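# Insert the loose pipe fully into a push-fit fitting

## Task

Slide the loose pipe into the fitting's open push-fit end until it is seated as deep as it will go, and leave it that way without the robot holding it.

## Robot and tools

Setup: two seven-joint arms, left_arm and right_arm, each ending in a two-finger gripper with a wrist camera (cam_left_wrist and cam_right_wrist, both 896x504). Calibrated bases: left_arm at (-0.030, +0.293, +0.036) m, right_arm at (-0.022, -0.302, +0.036) m, both turned only slightly about z. A loose object may occasionally get nudged by an outside push.

Frames: all positions, orientations and offsets use the scene frame. Its origin sits at table-top height, halfway between the nominal bases. +x points out over the table, +z points up, and left_arm is on the +y side. Camera image left and right do not match arm names. In the gripper's own frame the fingers point along +z and close along y. end_effector_position is the spot between the pads when shut. Closed fingertips reach about 19 mm past it, open ones about 6 mm. Printed hand poses can be a few cm off, more at long reach.

execute_actions(actions, cameras): actions is a list of actions. Each action is a table of up to 15 rows, one row per 1/30 s step. A short table repeats its last row to fill 15 steps. Each row is one flat list of 16 numbers in [-1, 1] covering both arms: left dx, dy, dz, rx, ry, rz, left gripper position, left gripper speed, then the same eight for the right arm. The six pose numbers are an offset along scene axes from that arm's Hand target as it stood when the action began. Every row counts from that same start, not from the row before, so resending an offset moves the arm further. Scale: 1.0 = 0.6 m for dx, dy, dz and 180 degrees for rx, ry, rz, which form one rotation vector turning about the hand position. All six at 0 re-commands the current Hand target. Gripper numbers are absolute, not offsets, and always count: resend the last values to leave a gripper unchanged. An empty actions list returns the state and all images. cameras: names, ["all"], or [].

Gripper position: +1 fully open (85 mm), 0 about 45 mm, -1 shut. The mapping is uneven, so read position_measured_pct (roughly 50 - 50 x position). Gripper speed: -1 about 20 mm/s, 0 about 85, +1 about 150. Grip force comes from the speed and from how far inside the object's width you aim. Slow closes give about 100 N per pad; fast closes from a cm away give up to about 240 N. To grip, aim a bit narrower than the object and hold that value. To release, aim a few mm wider.

move(target, speed, blend, blocking, cameras): target is one 16-number row, or a list of up to 15 rows. It uses the same layout and scale as execute_actions. Each row is an offset from the Hand targets at the start of the move, never from the previous row. Grippers travel in straight lines, and all paths end together within 10 s. speed is the path top speed in m/s, 0.002 to 0.5 (default 0.25), given once or once per row. blend is a corner radius in m, and 0 means stop at each row. Set blocking=false to get a result after about 0.5 s while the move continues. The added move: line reports done, off_target, moving, held or fault, plus limits (paced = clipped, held = steps withheld). Moves neither avoid obstacles nor slow near contact.

wait(seconds 0 to 10) lets time pass while both arms keep their last command. stop() brakes a running move, but the fingers keep going. zoom_image(camera, region [x0, y0, x1, y1] in pixels, at most 504x504) enlarges part of a wrist camera's newest image. clear_fault(arm) clears a reported torque fault on that arm. finished_scene(scene, 1 or 2) ends the scene for good.

Result lines: Hand target is the last commanded pose after clipping, and the next offsets count from it. The gripper may rest a little short of it; resend the shortfall as an offset. Other lines: end_effector_position (m) and end_effector_quat_wxyz; joint positions, velocities and torques (positive = toward a larger joint reading); step readings during actions; and flange force in the gripper axes, which is noisy and includes held weight. position_measured_pct under 98 with a stop means something is held or blocking. object_status: 0 moving, 1 blocked while opening, 2 stopped on an object before the requested position (full grip), 3 at the requested position or pads together (empty or soft grip). motor_current_ma near 1000 after a firm stop, near 0 in free air. Wrist depth: a 7x7 grid per camera, rows split by " / ", distances in mm from 164 to 4000, "-" when there is no reading.

Limits and cautions: each step, orientation is clipped to within 32 degrees of the measured orientation. Big wrist turns can swing the elbow. The arms are stiff, so aiming even a few mm past a firm contact pushes very hard. Insert the pipe with small offsets and low speed. To end a push, command a target back behind the gripper. Torque faults stop an arm: 104.5 N m limit on the first four joints and 51.3 on the wrist ones. The wrist motors only manage about 23 N m, so hard contact or a heavy load can make them give way. Motor heat shows as MOTOR HOT at 60 °C; at 75 °C the arm sags and stops for 30 to 60 s or more. A clearance check holds back commands that bring the arms close, but it does not always prevent contact. Contact between the arms, or a gripper closing on the other's fingers, can fail the scene. So do excessive grip, twisting or pulling force. Thinking time lets the scene run on.

Each tool is called after "Call:" as name([rows], argument=value, ...), one row to a line, values as JSON.

## Session

Call:
execute_actions(actions=[])

Scene clock: 0.00 s.
left_arm: end_effector_position=(+0.1722, +0.2063, +0.3095) position_measured_pct=0.0 object_status=3 motor_current_ma=0 end_effector_quat_wxyz=(-0.080, +0.910, +0.302, +0.272) | right_arm: end_effector_position=(+0.3279, -0.3193, +0.3407) position_measured_pct=0.0 object_status=3 motor_current_ma=0 end_effector_quat_wxyz=(-0.021, +0.518, +0.855, -0.018)
Joint positions: left_arm=[0.681 -0.22 0.347 2.31 -0.557 1.134 0.347] | right_arm=[-0.137 0.15 0.2 1.699 -0.02 1.35 0.485]
Joint velocities: within noise
Joint torques (N m): no reading
Flange force (N): no reading
Wrist depth (mm): cam_left_wrist=[642 642 640 647 650 655 658 / 603 605 607 609 613 616 619 / 572 573 576 577 581 581 583 / 547 545 551 548 555 558 558 / 519 521 512 526 527 530 532 / 494 496 499 499 500 505 505 / 471 473 476 477 478 479 482] | cam_right_wrist=[495 494 489 484 481 480 475 / 497 494 490 486 481 479 475 / 497 493 488 485 482 480 477 / 497 494 490 485 480 478 474 / 494 492 489 485 482 477 476 / 496 492 489 485 478 475 473 / 493 490 488 484 480 478 474]
Hand target: left_arm +0.1722, +0.2063, +0.3095; -0.080, +0.910, +0.302, +0.272 | right_arm +0.3279, -0.3193, +0.3407; -0.021, +0.518, +0.855, -0.018
Tool commands: left_gripper/position=+1.0 left_gripper/speed=+1.0 right_gripper/position=+1.0 right_gripper/speed=+1.0

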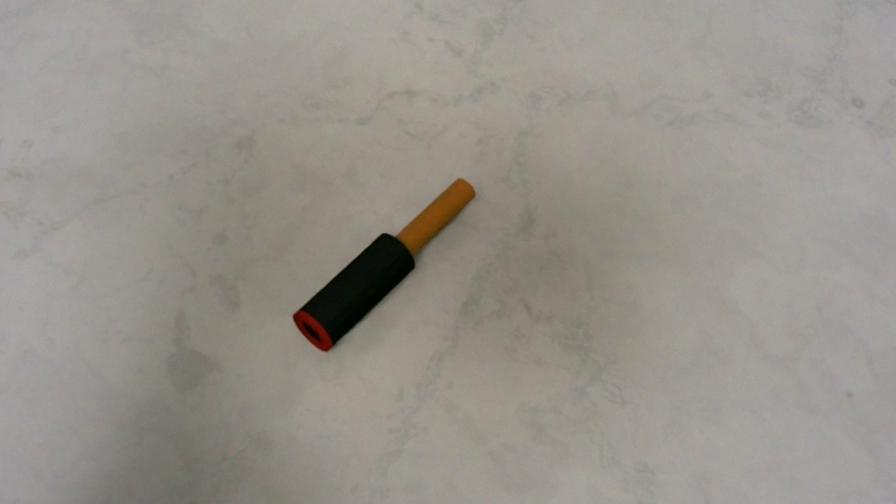

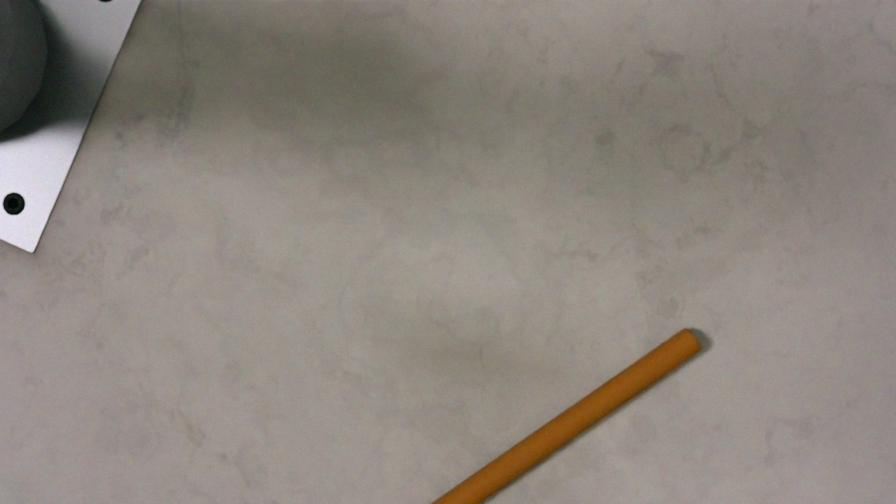

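Call:
zoom_image(camera="cam_left_wrist", region=[270, 150, 500, 380])

Call:
zoom_image(camera="cam_right_wrist", region=[420, 300, 740, 504])

Scaled by 2.191 from the camera's 896x504 image, which has a finer 1280x720 frame.

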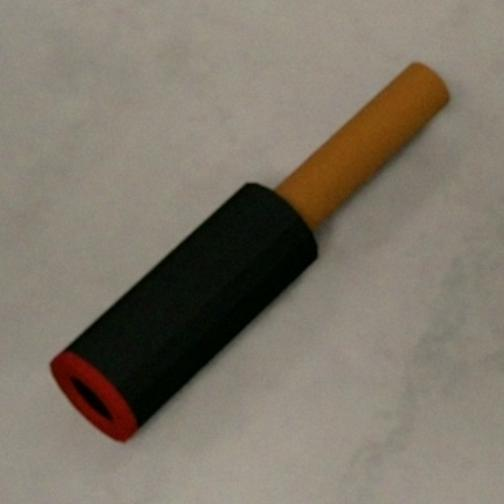

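Scaled by 1.575 from the camera's 896x504 image, which has a finer 1280x720 frame.

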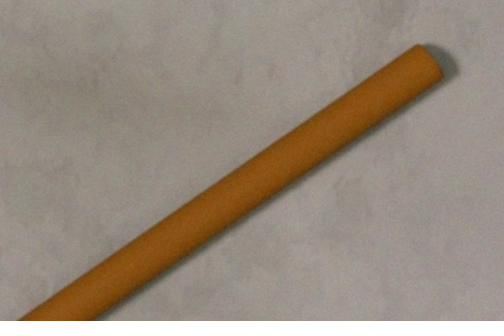

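Call:
move(target=[0.363, 0.2828, -0.1492, -0.2283, -0.0585, 0.7469, 1, 1, 0.0833, -0.2, 0.1333, -0.0058, -0.0174, -0.3075, 1, 1], speed=0.2, cameras=["all"])

Scene clock: 15.17 s.
left_arm: end_effector_position=(+0.3900, +0.3760, +0.2199) position_measured_pct=0.0 object_status=3 motor_current_ma=0 end_effector_quat_wxyz=(+0.001, +0.036, +0.999, +0.001) | right_arm: end_effector_position=(+0.3779, -0.4393, +0.4207) position_measured_pct=0.0 object_status=3 motor_current_ma=0 end_effector_quat_wxyz=(+0.000, +0.856, +0.517, -0.001)
Joint positions: left_arm=[-0.089 0.415 -0.218 1.75 0.104 0.986 1.146] | right_arm=[0.023 0.271 0.44 1.309 -0.113 1.586 -0.101]
Joint torques (N m): left_arm=[1.44 -14.17 0.17 -8.23 -0.33 0.17 -0.34] | right_arm=[-2.38 -12.11 2.69 -10.83 -0.08 -0.11 0.05]
Flange force (N): left_arm=[5.6 1.0 -0.4] | right_arm=[-4.6 -6.6 5.9]
Wrist depth (mm): cam_left_wrist=[365 365 366 365 365 367 366 / 365 365 366 365 366 366 366 / 364 364 364 342 365 365 366 / 364 364 365 342 365 365 365 / 364 365 365 364 364 365 365 / 364 364 364 365 364 364 364 / 363 364 364 364 364 364 365] | cam_right_wrist=[558 561 560 560 561 562 563 / 560 560 560 561 563 560 562 / 562 561 562 563 560 565 563 / 560 563 564 561 564 563 564 / 562 561 563 563 564 564 565 / 562 566 565 564 563 566 563 / 564 563 562 562 568 567 563]
Hand target: left_arm +0.3900, +0.3760, +0.2199; +0.000, +0.036, +0.999, +0.001 | right_arm +0.3779, -0.4393, +0.4207; +0.000, +0.856, +0.517, -0.001
Off the commanded pose: left_arm 0.000 m, 0 deg | right_arm 0.000 m, 0 deg.
move: done

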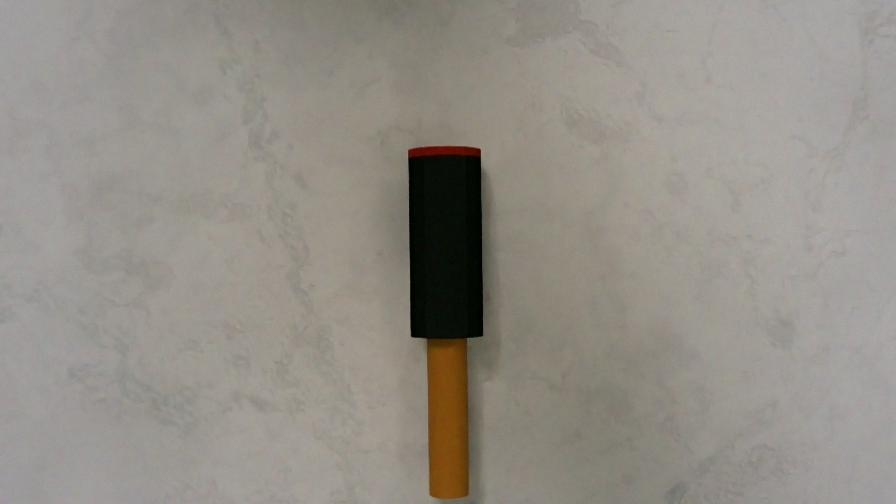

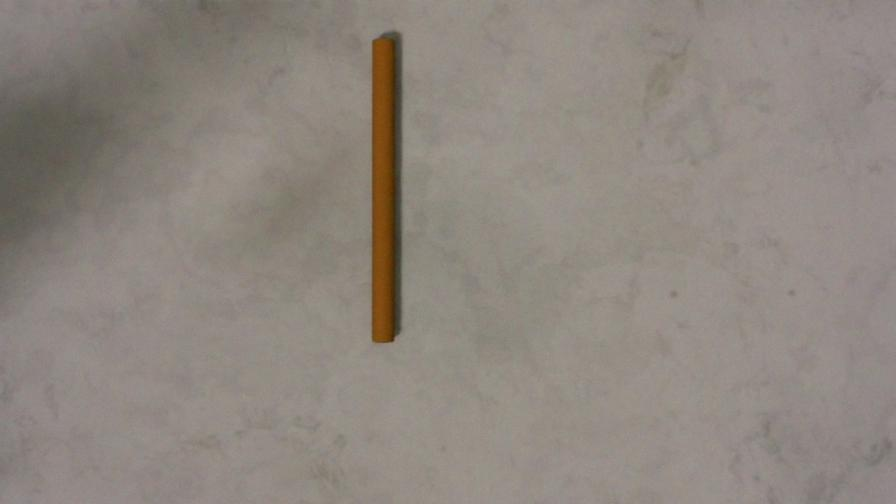

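Call:
zoom_image(camera="cam_left_wrist", region=[348, 120, 548, 320])

Call:
zoom_image(camera="cam_left_wrist", region=[348, 304, 548, 504])

Call:
zoom_image(camera="cam_right_wrist", region=[284, 20, 484, 190])

Call:
zoom_image(camera="cam_right_wrist", region=[284, 190, 484, 360])

Scaled by 2.520 from the camera's 896x504 image, which has a finer 1280x720 frame.

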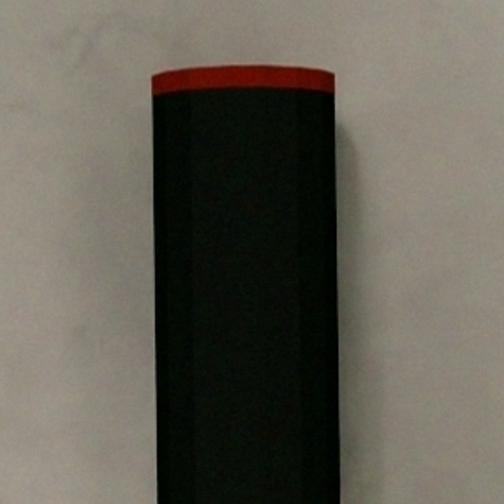

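Scaled by 2.520 from the camera's 896x504 image, which has a finer 1280x720 frame.

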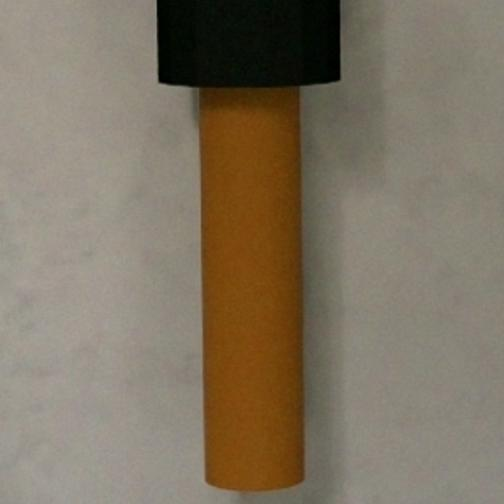

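Scaled by 2.520 from the camera's 896x504 image, which has a finer 1280x720 frame.

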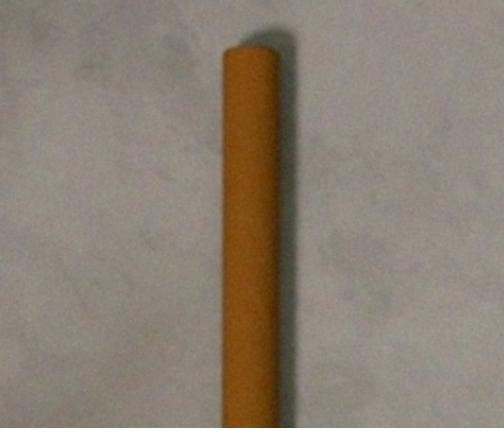

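Scaled by 2.520 from the camera's 896x504 image, which has a finer 1280x720 frame.

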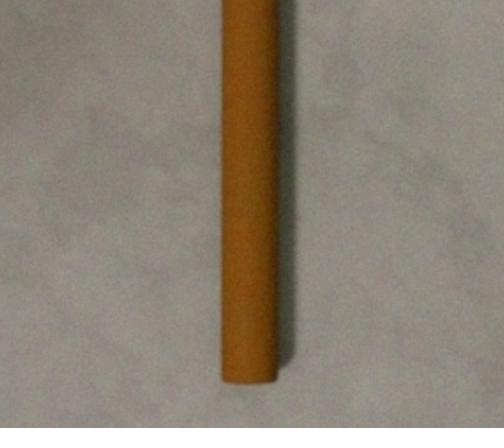

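Call:
move(target=[-0.0906, 0.0063, -0.2333, 0, 0, 0, 1, 1, 0.0115, 0.1607, -0.5, 0, 0, 0, 1, 1], speed=0.2, cameras=["all"])

Scene clock: 20.20 s.
left_arm: end_effector_position=(+0.3356, +0.3798, +0.0800) position_measured_pct=0.0 object_status=3 motor_current_ma=0 end_effector_quat_wxyz=(+0.001, +0.036, +0.999, +0.000) | right_arm: end_effector_position=(+0.3848, -0.3429, +0.1208) position_measured_pct=0.0 object_status=3 motor_current_ma=0 end_effector_quat_wxyz=(+0.000, +0.856, +0.517, -0.001)
Joint positions: left_arm=[-0.171 0.589 -0.165 2.081 0.196 0.485 1.009] | right_arm=[-0.106 0.557 0.292 1.954 -0.247 0.665 -0.208]
Joint torques (N m): left_arm=[1.54 -13.83 0.3 -4.86 -0.36 0.23 -0.31] | right_arm=[-2.38 -13.88 3.1 -7.22 -0.13 -0.01 0.04]
Flange force (N): left_arm=[5.7 1.8 -2.4] | right_arm=[-8.6 -4.9 1.6]
Wrist depth (mm): cam_left_wrist=[228 228 228 227 227 227 227 / 227 227 227 227 227 227 226 / 227 227 227 226 226 227 226 / 227 227 226 226 226 226 226 / 226 226 226 226 226 226 225 / 226 226 226 200 225 225 225 / 225 225 225 199 225 225 225] | cam_right_wrist=[264 264 264 263 263 263 262 / 265 264 264 264 263 263 263 / 264 264 264 263 264 263 263 / 265 265 264 264 264 263 263 / 266 265 265 264 264 263 264 / 266 265 265 264 264 264 264 / 266 266 265 265 265 265 264]
Hand target: left_arm +0.3356, +0.3798, +0.0800; +0.001, +0.036, +0.999, +0.000 | right_arm +0.3848, -0.3429, +0.1207; +0.000, +0.856, +0.517, -0.001
Off the commanded pose: left_arm 0.000 m, 0 deg | right_arm 0.000 m, 0 deg.
move: done

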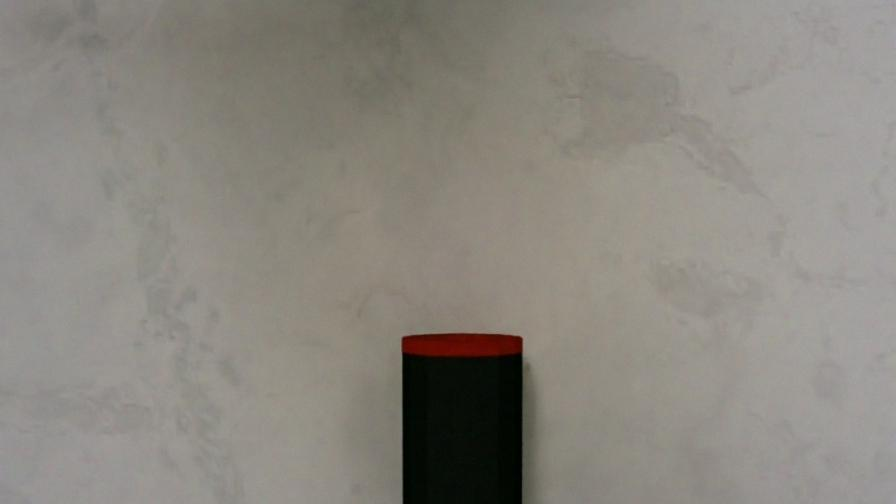

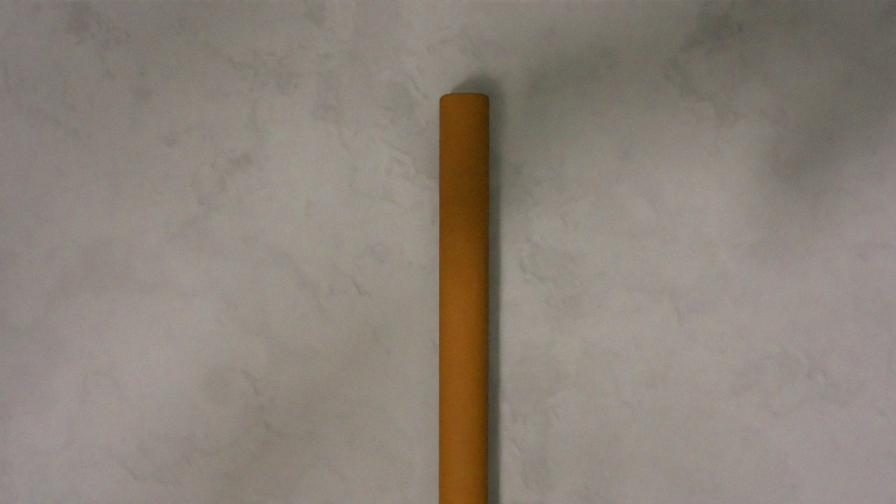

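Call:
move(target=[0.0003, 0.0055, -0.0833, 0, 0, 0, 1, 1, 0.007, -0.0037, -0.1428, 0, 0, 0, 1, 1], speed=0.1, cameras=["all"])

Scene clock: 23.97 s.
left_arm: end_effector_position=(+0.3358, +0.3831, +0.0300) position_measured_pct=0.0 object_status=3 motor_current_ma=0 end_effector_quat_wxyz=(+0.001, +0.036, +0.999, +0.001) | right_arm: end_effector_position=(+0.3890, -0.3451, +0.0351) position_measured_pct=0.0 object_status=3 motor_current_ma=0 end_effector_quat_wxyz=(+0.000, +0.856, +0.517, -0.001)
Joint positions: left_arm=[-0.216 0.713 -0.117 2.1 0.231 0.339 0.97] | right_arm=[-0.034 0.747 0.202 1.985 -0.323 0.441 -0.139]
Joint torques (N m): left_arm=[1.54 -14.62 0.47 -3.61 -0.35 0.14 -0.34] | right_arm=[-2.54 -15.33 3.02 -5.48 0.01 -0.03 0.08]
Flange force (N): left_arm=[5.2 1.8 -3.5] | right_arm=[-10.0 -6.1 0.5]
Wrist depth (mm): cam_left_wrist=[177 177 177 177 177 177 177 / 177 177 177 177 177 177 177 / 177 177 177 177 176 176 176 / 177 177 176 176 176 176 176 / 176 176 176 176 176 176 176 / 176 176 176 - 176 175 175 / 176 176 176 - 175 175 175] | cam_right_wrist=[179 179 178 178 178 178 177 / 179 179 179 178 178 178 178 / 179 179 179 178 178 178 178 / 180 179 179 166 179 178 178 / 179 180 179 166 179 179 178 / 180 180 179 167 179 179 179 / 180 180 180 167 179 179 179]
Hand target: left_arm +0.3358, +0.3831, +0.0300; +0.001, +0.036, +0.999, +0.001 | right_arm +0.3890, -0.3451, +0.0350; +0.000, +0.856, +0.517, -0.001
Off the commanded pose: left_arm 0.000 m, 0 deg | right_arm 0.000 m, 0 deg.
move: done

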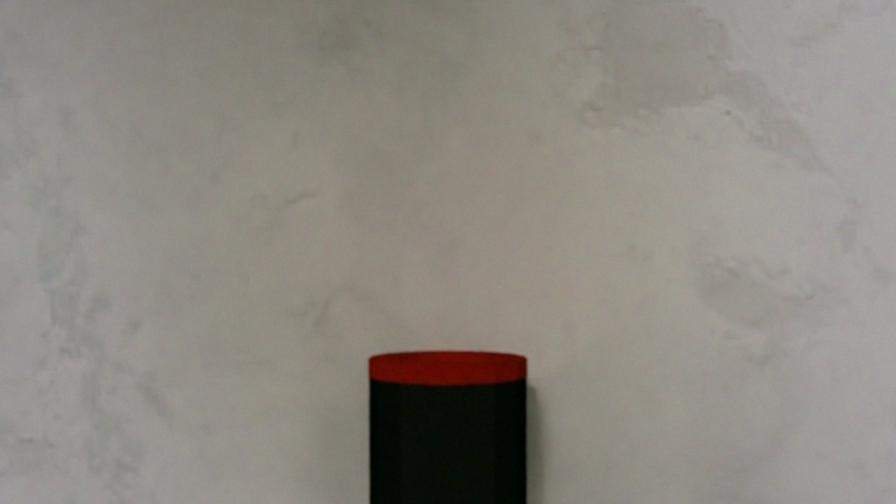

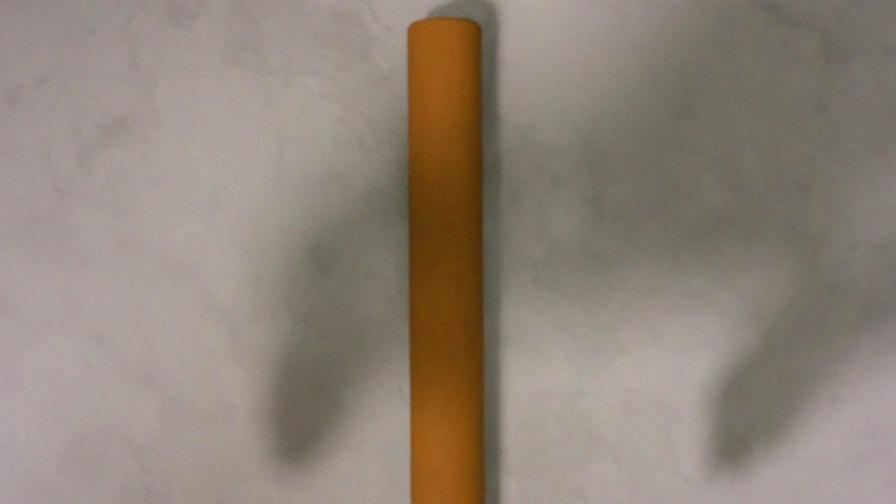

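Call:
move(target=[0, 0, -0.0133, 0, 0, 0, 1, 1, 0, 0, -0.0217, 0, 0, 0, 1, 1], speed=0.04, cameras=["all"])

Scene clock: 25.73 s.
left_arm: end_effector_position=(+0.3358, +0.3831, +0.0220) position_measured_pct=0.0 object_status=3 motor_current_ma=0 end_effector_quat_wxyz=(+0.001, +0.036, +0.999, +0.001) | right_arm: end_effector_position=(+0.3890, -0.3451, +0.0220) position_measured_pct=0.0 object_status=3 motor_current_ma=0 end_effector_quat_wxyz=(+0.000, +0.856, +0.517, -0.001)
Joint positions: left_arm=[-0.222 0.734 -0.109 2.101 0.235 0.316 0.966] | right_arm=[-0.023 0.777 0.187 1.986 -0.332 0.407 -0.131]
Joint torques (N m): left_arm=[1.5 -14.86 0.5 -3.44 -0.34 0.24 -0.34] | right_arm=[-2.41 -15.7 2.94 -5.29 -0.01 0.01 0.02]
Flange force (N): left_arm=[5.3 1.7 -3.1] | right_arm=[-10.0 -6.5 0.6]
Wrist depth (mm): cam_left_wrist=[170 169 169 169 169 169 169 / 169 169 169 169 169 169 168 / 169 169 169 168 169 168 168 / 169 169 168 168 168 168 168 / 168 168 168 168 168 168 168 / 168 168 168 - 168 167 167 / 168 168 168 - 167 167 167] | cam_right_wrist=[166 166 166 165 165 165 165 / 166 166 166 165 165 165 165 / 166 166 166 166 166 165 165 / 166 166 166 166 165 165 165 / 166 166 166 166 166 166 165 / 167 166 166 166 166 166 166 / 167 167 167 166 166 166 166]
Hand target: left_arm +0.3358, +0.3831, +0.0220; +0.001, +0.036, +0.999, +0.000 | right_arm +0.3890, -0.3451, +0.0220; +0.000, +0.856, +0.517, -0.001
Off the commanded pose: left_arm 0.000 m, 0 deg | right_arm 0.000 m, 0 deg.
move: done

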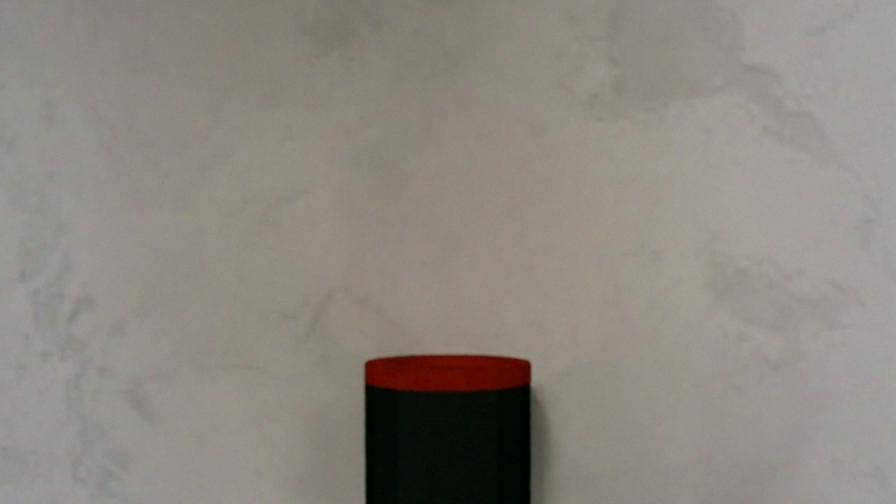

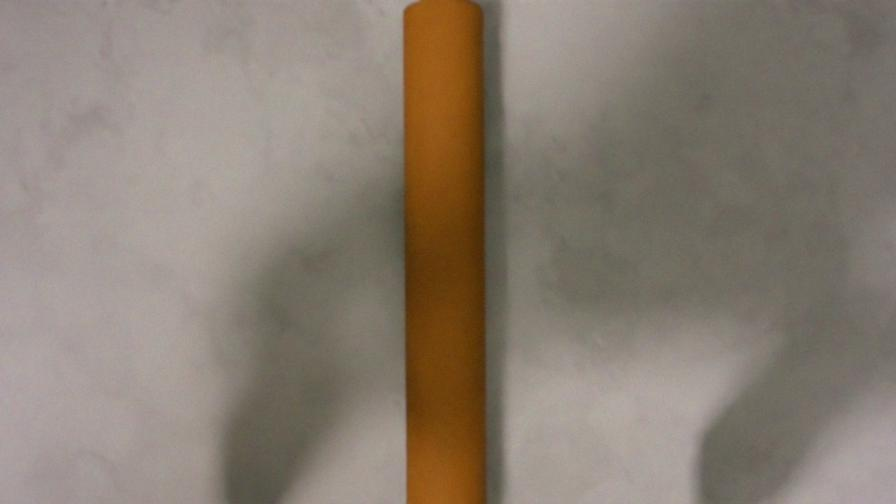

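Call:
move(target=[0, 0, 0, 0, 0, 0, 1, 1, 0.0039, 0.0074, 0, 0, 0, 0, 1, 1], speed=0.04)

Call:
move(target=[0, 0, 0, 0, 0, 0, -1, -1, 0, 0, 0, 0, 0, 0, -1, -1], speed=0.04, cameras=["all"])

Scene clock: 26.97 s.
left_arm: end_effector_position=(+0.3358, +0.3831, +0.0220) position_measured_pct=0.0 object_status=3 motor_current_ma=0 end_effector_quat_wxyz=(+0.001, +0.036, +0.999, +0.000) | right_arm: end_effector_position=(+0.3914, -0.3407, +0.0220) position_measured_pct=0.0 object_status=3 motor_current_ma=0 end_effector_quat_wxyz=(+0.000, +0.856, +0.517, -0.001)
Joint positions: left_arm=[-0.222 0.734 -0.109 2.101 0.235 0.316 0.966] | right_arm=[-0.036 0.78 0.189 1.98 -0.334 0.412 -0.141]
Joint torques (N m): left_arm=[1.49 -14.89 0.52 -3.43 -0.33 0.2 -0.33] | right_arm=[-2.22 -15.69 3.08 -5.23 -0.04 -0.07 -0.02]
Flange force (N): left_arm=[5.1 1.7 -3.2] | right_arm=[-9.5 -6.2 0.2]
Wrist depth (mm): cam_left_wrist=[169 169 169 169 169 169 169 / 169 169 169 169 169 169 168 / 169 169 169 168 168 168 168 / 169 169 168 168 168 168 168 / 168 168 168 168 168 168 168 / 168 168 168 - 168 167 167 / 168 168 168 - 167 167 167] | cam_right_wrist=[165 165 165 165 165 165 165 / 166 166 165 - 165 165 165 / 166 166 166 - 165 166 165 / 166 166 166 - 166 166 165 / 166 166 166 - 166 166 166 / 166 166 166 - 166 166 166 / 167 167 166 - 166 166 166]
Hand target: left_arm +0.3358, +0.3831, +0.0220; +0.001, +0.036, +0.999, +0.000 | right_arm +0.3914, -0.3407, +0.0220; +0.000, +0.856, +0.517, -0.001
Off the commanded pose: left_arm 0.000 m, 0 deg | right_arm 0.000 m, 0 deg.
move: done

Scene clock: 31.20 s.
left_arm: end_effector_position=(+0.3358, +0.3831, +0.0220) position_measured_pct=70.6 object_status=2 motor_current_ma=1000 end_effector_quat_wxyz=(+0.001, +0.036, +0.999, +0.000) | right_arm: end_effector_position=(+0.3914, -0.3407, +0.0220) position_measured_pct=84.8 object_status=0 motor_current_ma=1000 end_effector_quat_wxyz=(+0.000, +0.856, +0.517, -0.001)
Joint positions: left_arm=[-0.222 0.734 -0.109 2.101 0.235 0.316 0.966] | right_arm=[-0.036 0.78 0.19 1.98 -0.334 0.412 -0.141]
Joint torques (N m): left_arm=[1.76 -8.34 1.15 -3.91 -0.12 -0.92 -0.29] | right_arm=[-2.58 -11.77 2.31 -4.84 -0.2 -0.44 -0.02]
Flange force (N): left_arm=[9.3 1.2 -23.7] | right_arm=[-11.0 -7.2 -10.5]
Wrist depth (mm): cam_left_wrist=[169 170 169 169 169 169 169 / 169 169 169 169 169 169 169 / 169 169 169 169 169 169 168 / 169 169 169 168 168 168 168 / 169 168 168 168 168 168 168 / 168 168 168 - 168 168 167 / 168 168 168 - 168 167 167] | cam_right_wrist=[166 166 166 165 165 165 165 / 166 166 166 - 165 165 165 / 166 166 166 - 166 166 166 / 166 166 166 - 165 166 165 / 166 166 166 - 166 166 166 / 166 166 167 - 166 166 166 / 167 167 167 - 166 166 166]
Hand target: left_arm +0.3358, +0.3831, +0.0220; +0.001, +0.036, +0.999, +0.000 | right_arm +0.3914, -0.3407, +0.0220; +0.000, +0.856, +0.517, -0.001
Off the commanded pose: left_arm 0.000 m, 0 deg | right_arm 0.000 m, 0 deg.
move: done

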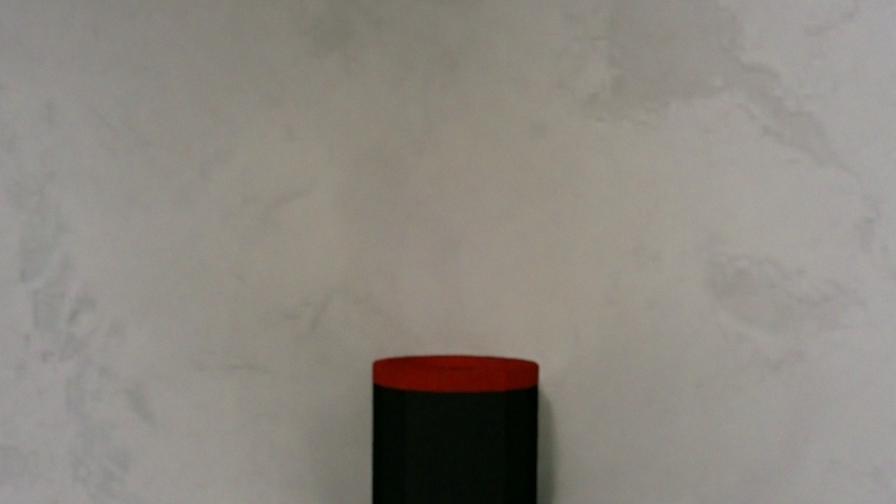

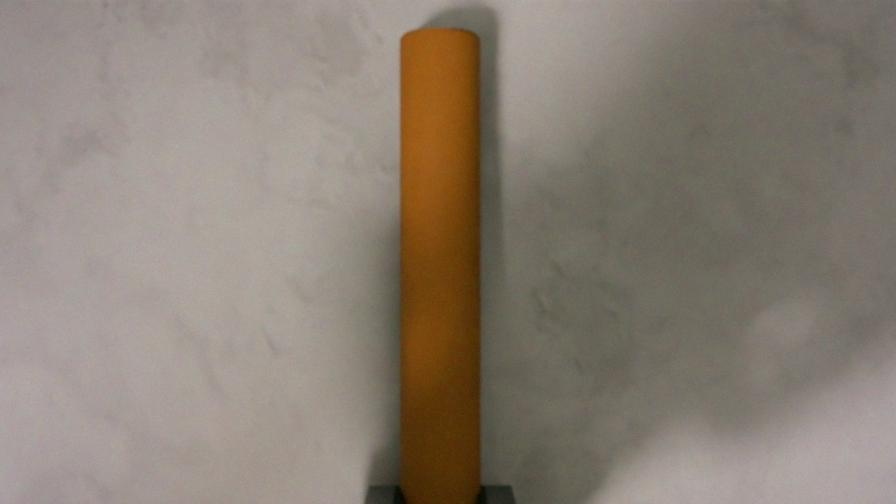

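Call:
move(target=[0, 0, 0.1667, 0, 0, 0, -1, -1, 0, 0, 0.1667, 0, 0, 0, -1, -1], speed=0.06, cameras=["all"])

Scene clock: 33.73 s.
left_arm: end_effector_position=(+0.3358, +0.3831, +0.1220) position_measured_pct=70.6 object_status=2 motor_current_ma=1000 end_effector_quat_wxyz=(+0.001, +0.036, +0.999, +0.001) | right_arm: end_effector_position=(+0.3914, -0.3407, +0.1220) position_measured_pct=84.8 object_status=2 motor_current_ma=1000 end_effector_quat_wxyz=(+0.000, +0.856, +0.517, -0.001)
Joint positions: left_arm=[-0.154 0.494 -0.197 2.044 0.16 0.616 1.033] | right_arm=[-0.114 0.565 0.298 1.932 -0.251 0.681 -0.212]
Joint torques (N m): left_arm=[1.52 -13.62 0.21 -6.07 -0.3 0.2 -0.35] | right_arm=[-2.37 -14.34 3.29 -7.52 -0.03 -0.03 -0.01]
Flange force (N): left_arm=[5.6 1.5 -0.9] | right_arm=[-8.7 -5.1 2.4]
Wrist depth (mm): cam_left_wrist=[268 267 267 267 268 267 267 / 268 268 267 267 267 267 267 / 268 267 268 267 267 267 266 / 267 267 267 267 267 266 267 / 267 267 267 267 267 267 266 / 267 267 267 - 266 266 266 / 267 267 266 - - 266 266] | cam_right_wrist=[265 265 265 265 266 266 265 / 265 265 265 266 266 266 266 / 265 266 265 266 265 266 266 / 265 266 266 266 266 266 266 / 265 265 266 266 265 266 266 / 266 265 266 266 266 266 266 / 266 266 266 266 267 266 267]
Hand target: left_arm +0.3358, +0.3831, +0.1220; +0.001, +0.036, +0.999, +0.001 | right_arm +0.3914, -0.3407, +0.1220; +0.000, +0.856, +0.517, -0.001
Off the commanded pose: left_arm 0.000 m, 0 deg | right_arm 0.000 m, 0 deg.
move: done

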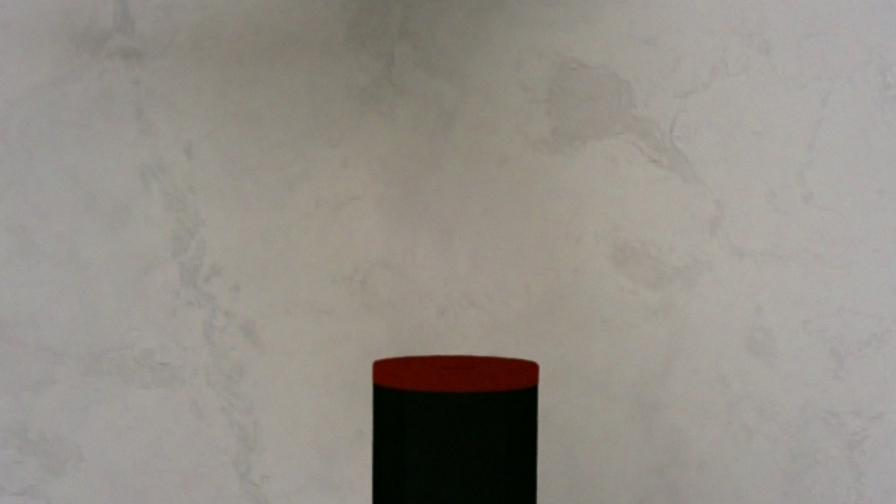

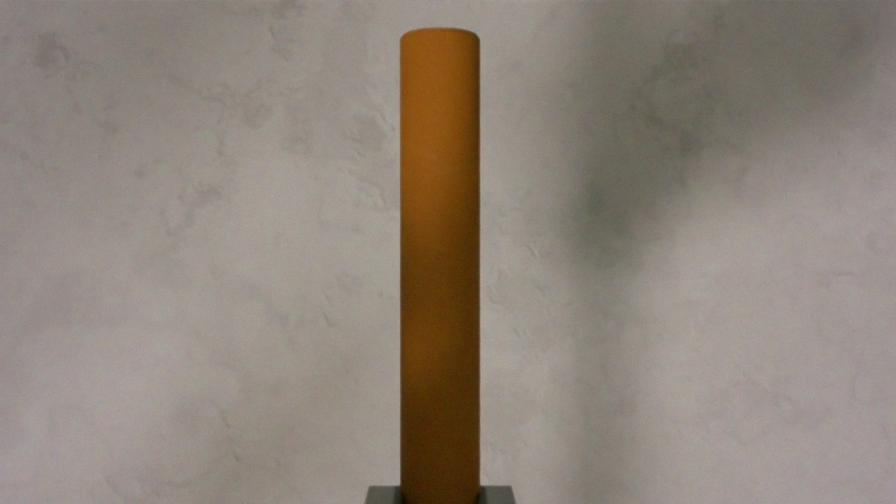

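Call:
zoom_image(camera="cam_right_wrist", region=[340, 0, 540, 120])

Call:
zoom_image(camera="cam_right_wrist", region=[340, 384, 540, 504])

Call:
zoom_image(camera="cam_left_wrist", region=[356, 334, 556, 504])

Scaled by 2.520 from the camera's 896x504 image, which has a finer 1280x720 frame.

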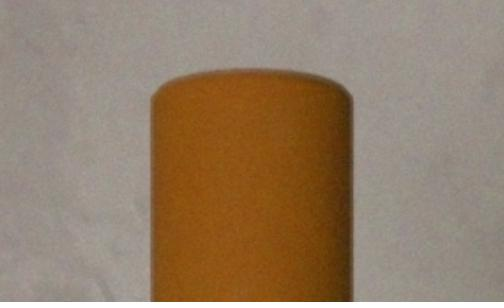

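Scaled by 2.520 from the camera's 896x504 image, which has a finer 1280x720 frame.

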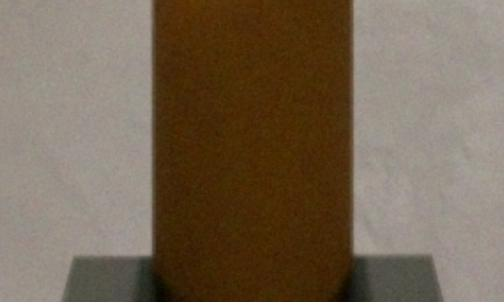

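Scaled by 2.520 from the camera's 896x504 image, which has a finer 1280x720 frame.

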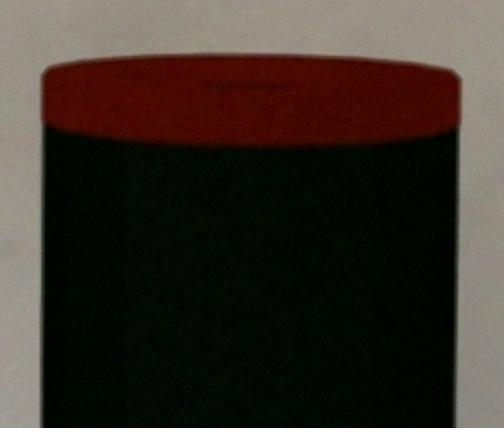

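Call:
move(target=[0.257, -0.3718, 0.2133, -0.2709, -0.2525, 0.4693, -1, -1, 0.1777, 0.3178, 0.1775, 0, 0, 0.1542, -1, -1], speed=0.15, cameras=["all"])

Scene clock: 42.13 s.
left_arm: end_effector_position=(+0.4900, +0.1600, +0.2500) position_measured_pct=70.6 object_status=2 motor_current_ma=1000 end_effector_quat_wxyz=(-0.354, +0.612, -0.613, +0.353) | right_arm: end_effector_position=(+0.4980, -0.1500, +0.2285) position_measured_pct=84.8 object_status=2 motor_current_ma=1000 end_effector_quat_wxyz=(+0.000, +0.707, +0.707, -0.001)
Joint positions: left_arm=[0.627 0.445 -0.279 2.356 3.553 0.673 -0.036] | right_arm=[-0.384 0.644 0.206 1.328 -0.132 1.184 -0.231]
Joint torques (N m): left_arm=[1.51 -12.66 -0.53 -6.61 -0.19 2.91 -0.27] | right_arm=[-2.4 -18.74 3.07 -10.34 -0.08 -0.11 0.08]
Flange force (N): left_arm=[-7.0 -1.4 -2.5] | right_arm=[-6.9 -9.1 2.6]
Wrist depth (mm): cam_left_wrist=[2125 1308 1822 656 521 433 371 / 2098 1367 2402 652 521 434 371 / 2132 1373 2376 651 503 433 370 / 2125 1367 2456 650 518 422 370 / 2493 1373 2858 653 518 433 361 / 2493 1345 1852 621 518 432 370 / 2550 2621 - 650 - 432 370] | cam_right_wrist=[372 370 371 371 372 371 371 / 371 370 371 370 370 370 372 / 371 371 371 371 371 371 371 / 371 371 371 371 371 371 371 / 371 371 370 371 371 371 371 / 371 371 371 370 372 370 370 / 371 371 371 371 371 371 371]
Hand target: left_arm +0.4900, +0.1600, +0.2500; -0.354, +0.612, -0.613, +0.353 | right_arm +0.4980, -0.1500, +0.2285; +0.000, +0.707, +0.707, -0.001
Off the commanded pose: left_arm 0.000 m, 0 deg | right_arm 0.000 m, 0 deg.
move: done

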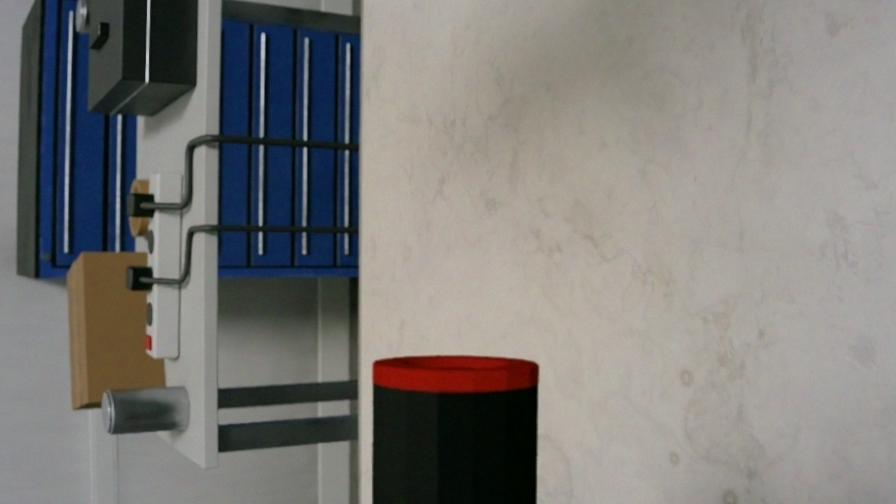

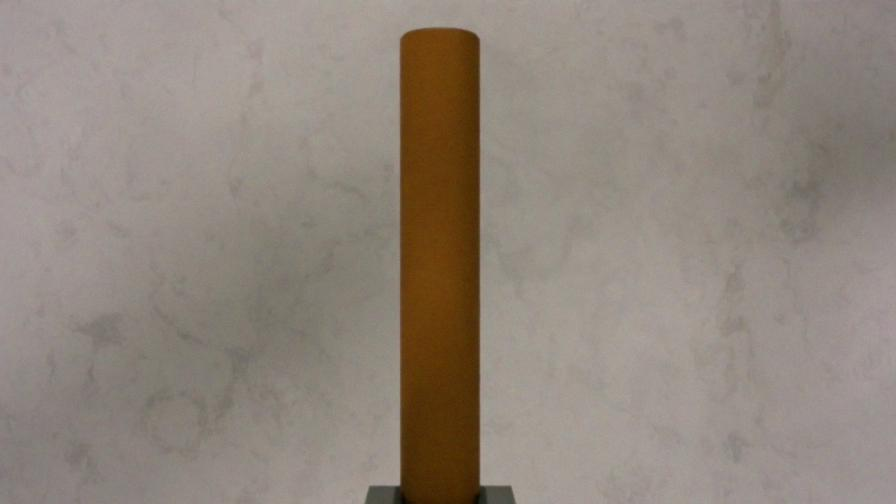

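Call:
move(target=[0, -0.1, 0, 0, 0, 0, -1, -1, 0, 0.1333, 0.05, 0, 0, 0, -1, -1], speed=0.08, cameras=["all"])

Scene clock: 44.33 s.
left_arm: end_effector_position=(+0.4900, +0.1000, +0.2500) position_measured_pct=70.6 object_status=2 motor_current_ma=1000 end_effector_quat_wxyz=(-0.354, +0.612, -0.613, +0.353) | right_arm: end_effector_position=(+0.4980, -0.0700, +0.2585) position_measured_pct=84.8 object_status=2 motor_current_ma=1000 end_effector_quat_wxyz=(+0.000, +0.707, +0.707, -0.001)
Joint positions: left_arm=[0.824 0.488 -0.311 2.254 3.83 0.621 -0.17] | right_arm=[-0.504 0.686 0.205 1.147 -0.132 1.321 -0.375]
Joint torques (N m): left_arm=[1.49 -13.6 -0.99 -6.85 -0.64 2.93 -0.24] | right_arm=[-2.42 -19.91 3.1 -10.57 -0.15 -0.06 0.02]
Flange force (N): left_arm=[-5.5 -1.7 -2.0] | right_arm=[-8.3 -8.5 3.4]
Wrist depth (mm): cam_left_wrist=[2167 1305 - 653 488 433 371 / 2153 1298 - 655 488 434 371 / 2132 1477 - 651 487 433 370 / 2132 1367 2394 651 520 422 370 / 2456 1373 2908 653 520 433 361 / 2483 1378 2921 623 520 433 370 / 2483 1318 - 650 - 431 370] | cam_right_wrist=[400 400 401 401 400 400 400 / 400 400 401 400 400 400 401 / 400 400 401 399 400 400 401 / 402 400 400 401 401 399 400 / 401 401 400 402 401 402 401 / 400 400 401 400 401 401 402 / 400 400 402 402 400 400 400]
Hand target: left_arm +0.4900, +0.1000, +0.2500; -0.354, +0.612, -0.613, +0.353 | right_arm +0.4980, -0.0700, +0.2586; +0.000, +0.707, +0.707, -0.001
Off the commanded pose: left_arm 0.000 m, 0 deg | right_arm 0.000 m, 0 deg.
move: done

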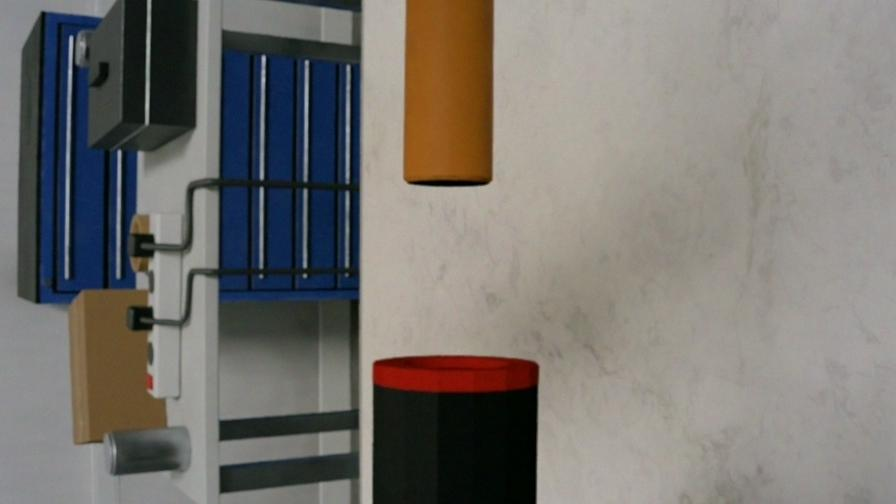

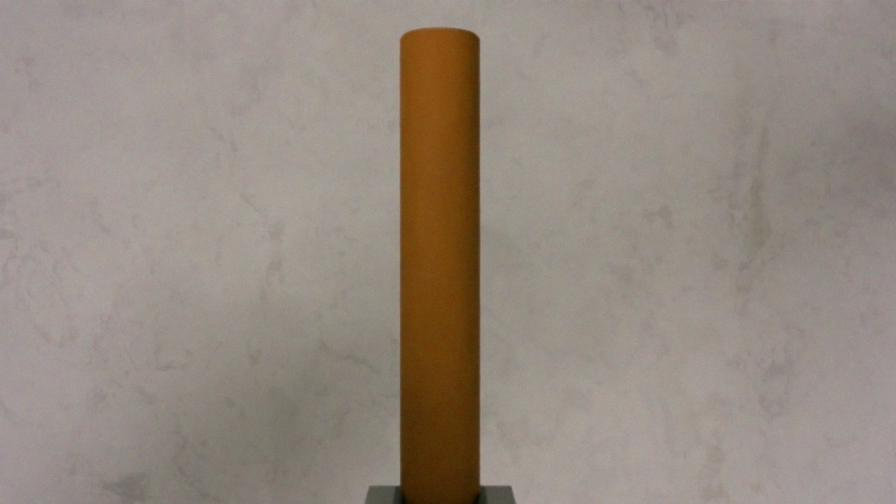

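Call:
zoom_image(camera="cam_left_wrist", region=[356, 0, 556, 200])

Call:
zoom_image(camera="cam_left_wrist", region=[356, 304, 556, 504])

Scaled by 2.520 from the camera's 896x504 image, which has a finer 1280x720 frame.

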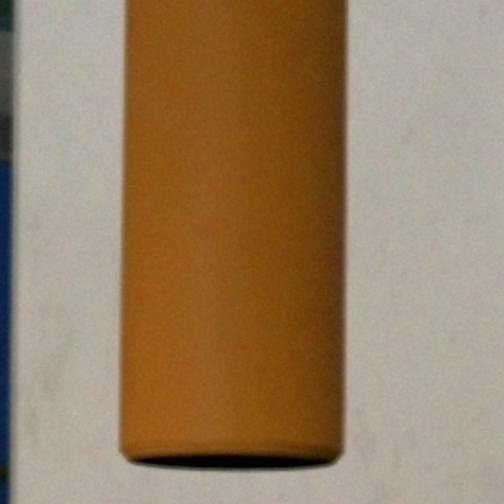

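Scaled by 2.520 from the camera's 896x504 image, which has a finer 1280x720 frame.

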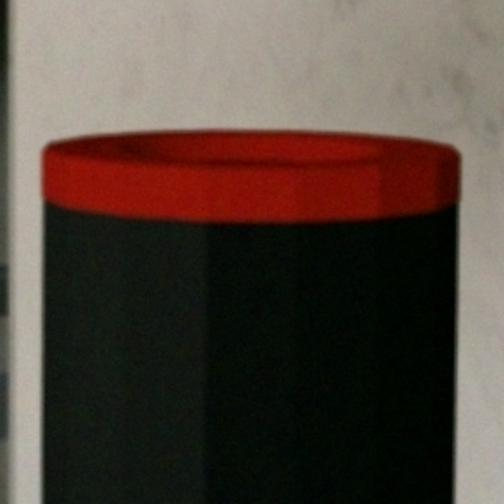

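Call:
move(target=[0, 0, 0, 0, 0, 0, -1, -1, -0.0013, 0.0417, -0.0022, 0, 0, 0, -1, -1], speed=0.05, cameras=["all"])

Scene clock: 47.17 s.
left_arm: end_effector_position=(+0.4900, +0.1000, +0.2500) position_measured_pct=70.6 object_status=2 motor_current_ma=1000 end_effector_quat_wxyz=(-0.354, +0.612, -0.613, +0.353) | right_arm: end_effector_position=(+0.4972, -0.0450, +0.2572) position_measured_pct=84.8 object_status=2 motor_current_ma=1000 end_effector_quat_wxyz=(+0.000, +0.707, +0.707, -0.001)
Joint positions: left_arm=[0.824 0.488 -0.311 2.254 3.83 0.621 -0.17] | right_arm=[-0.538 0.712 0.204 1.102 -0.135 1.34 -0.416]
Joint torques (N m): left_arm=[1.52 -13.6 -1.03 -6.83 -0.6 2.87 -0.31] | right_arm=[-2.45 -20.4 3.01 -10.69 -0.13 -0.1 0.04]
Flange force (N): left_arm=[-6.0 -1.2 -1.6] | right_arm=[-8.9 -8.8 3.5]
Wrist depth (mm): cam_left_wrist=[2174 1305 - 653 560 433 371 / 2153 1303 - 654 558 433 370 / 2125 1490 - 653 473 432 370 / 2153 1376 - 651 558 421 370 / 2493 1364 - 651 557 433 362 / 2511 1370 - 624 502 431 370 / 2502 1308 - 651 - 432 370] | cam_right_wrist=[399 398 398 398 398 399 399 / 399 397 398 399 399 398 399 / 398 400 398 399 398 399 399 / 399 398 401 399 400 398 399 / 398 398 399 399 399 398 400 / 399 398 398 399 400 400 399 / 399 400 400 399 401 399 400]
Hand target: left_arm +0.4900, +0.1000, +0.2500; -0.354, +0.612, -0.613, +0.353 | right_arm +0.4972, -0.0450, +0.2572; +0.000, +0.707, +0.707, -0.001
Off the commanded pose: left_arm 0.000 m, 0 deg | right_arm 0.000 m, 0 deg.
move: done

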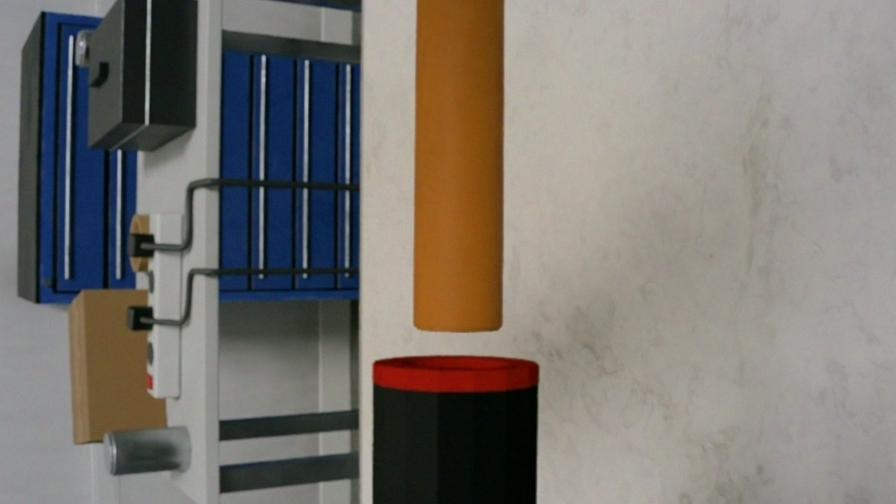

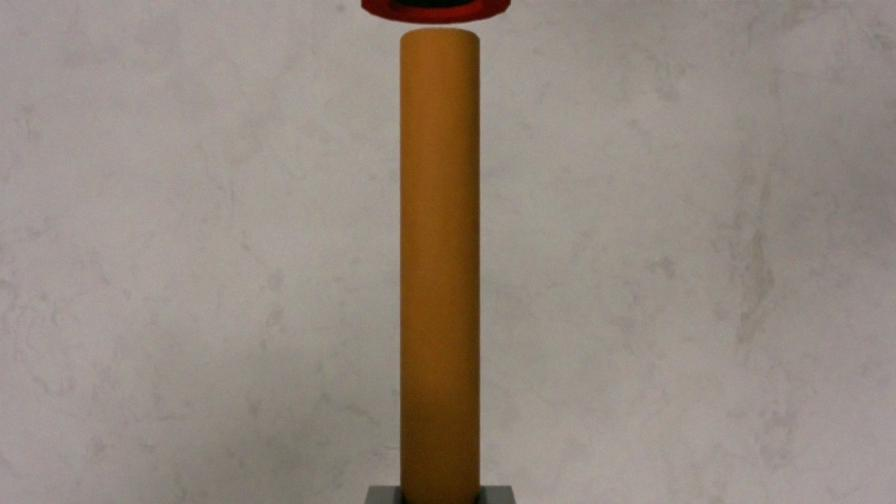

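Call:
zoom_image(camera="cam_right_wrist", region=[340, 0, 540, 120])

Call:
zoom_image(camera="cam_left_wrist", region=[356, 280, 556, 440])

Call:
zoom_image(camera="cam_left_wrist", region=[356, 0, 556, 200])

Scaled by 2.520 from the camera's 896x504 image, which has a finer 1280x720 frame.

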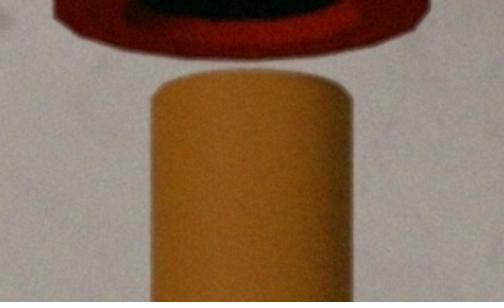

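Scaled by 2.520 from the camera's 896x504 image, which has a finer 1280x720 frame.

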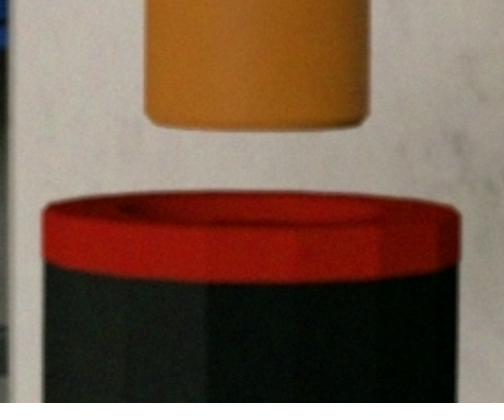

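Scaled by 2.520 from the camera's 896x504 image, which has a finer 1280x720 frame.

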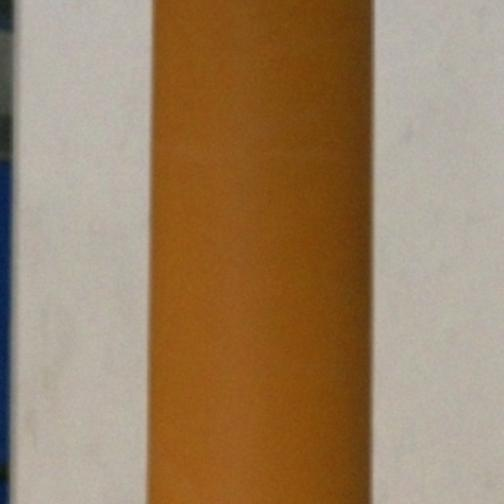

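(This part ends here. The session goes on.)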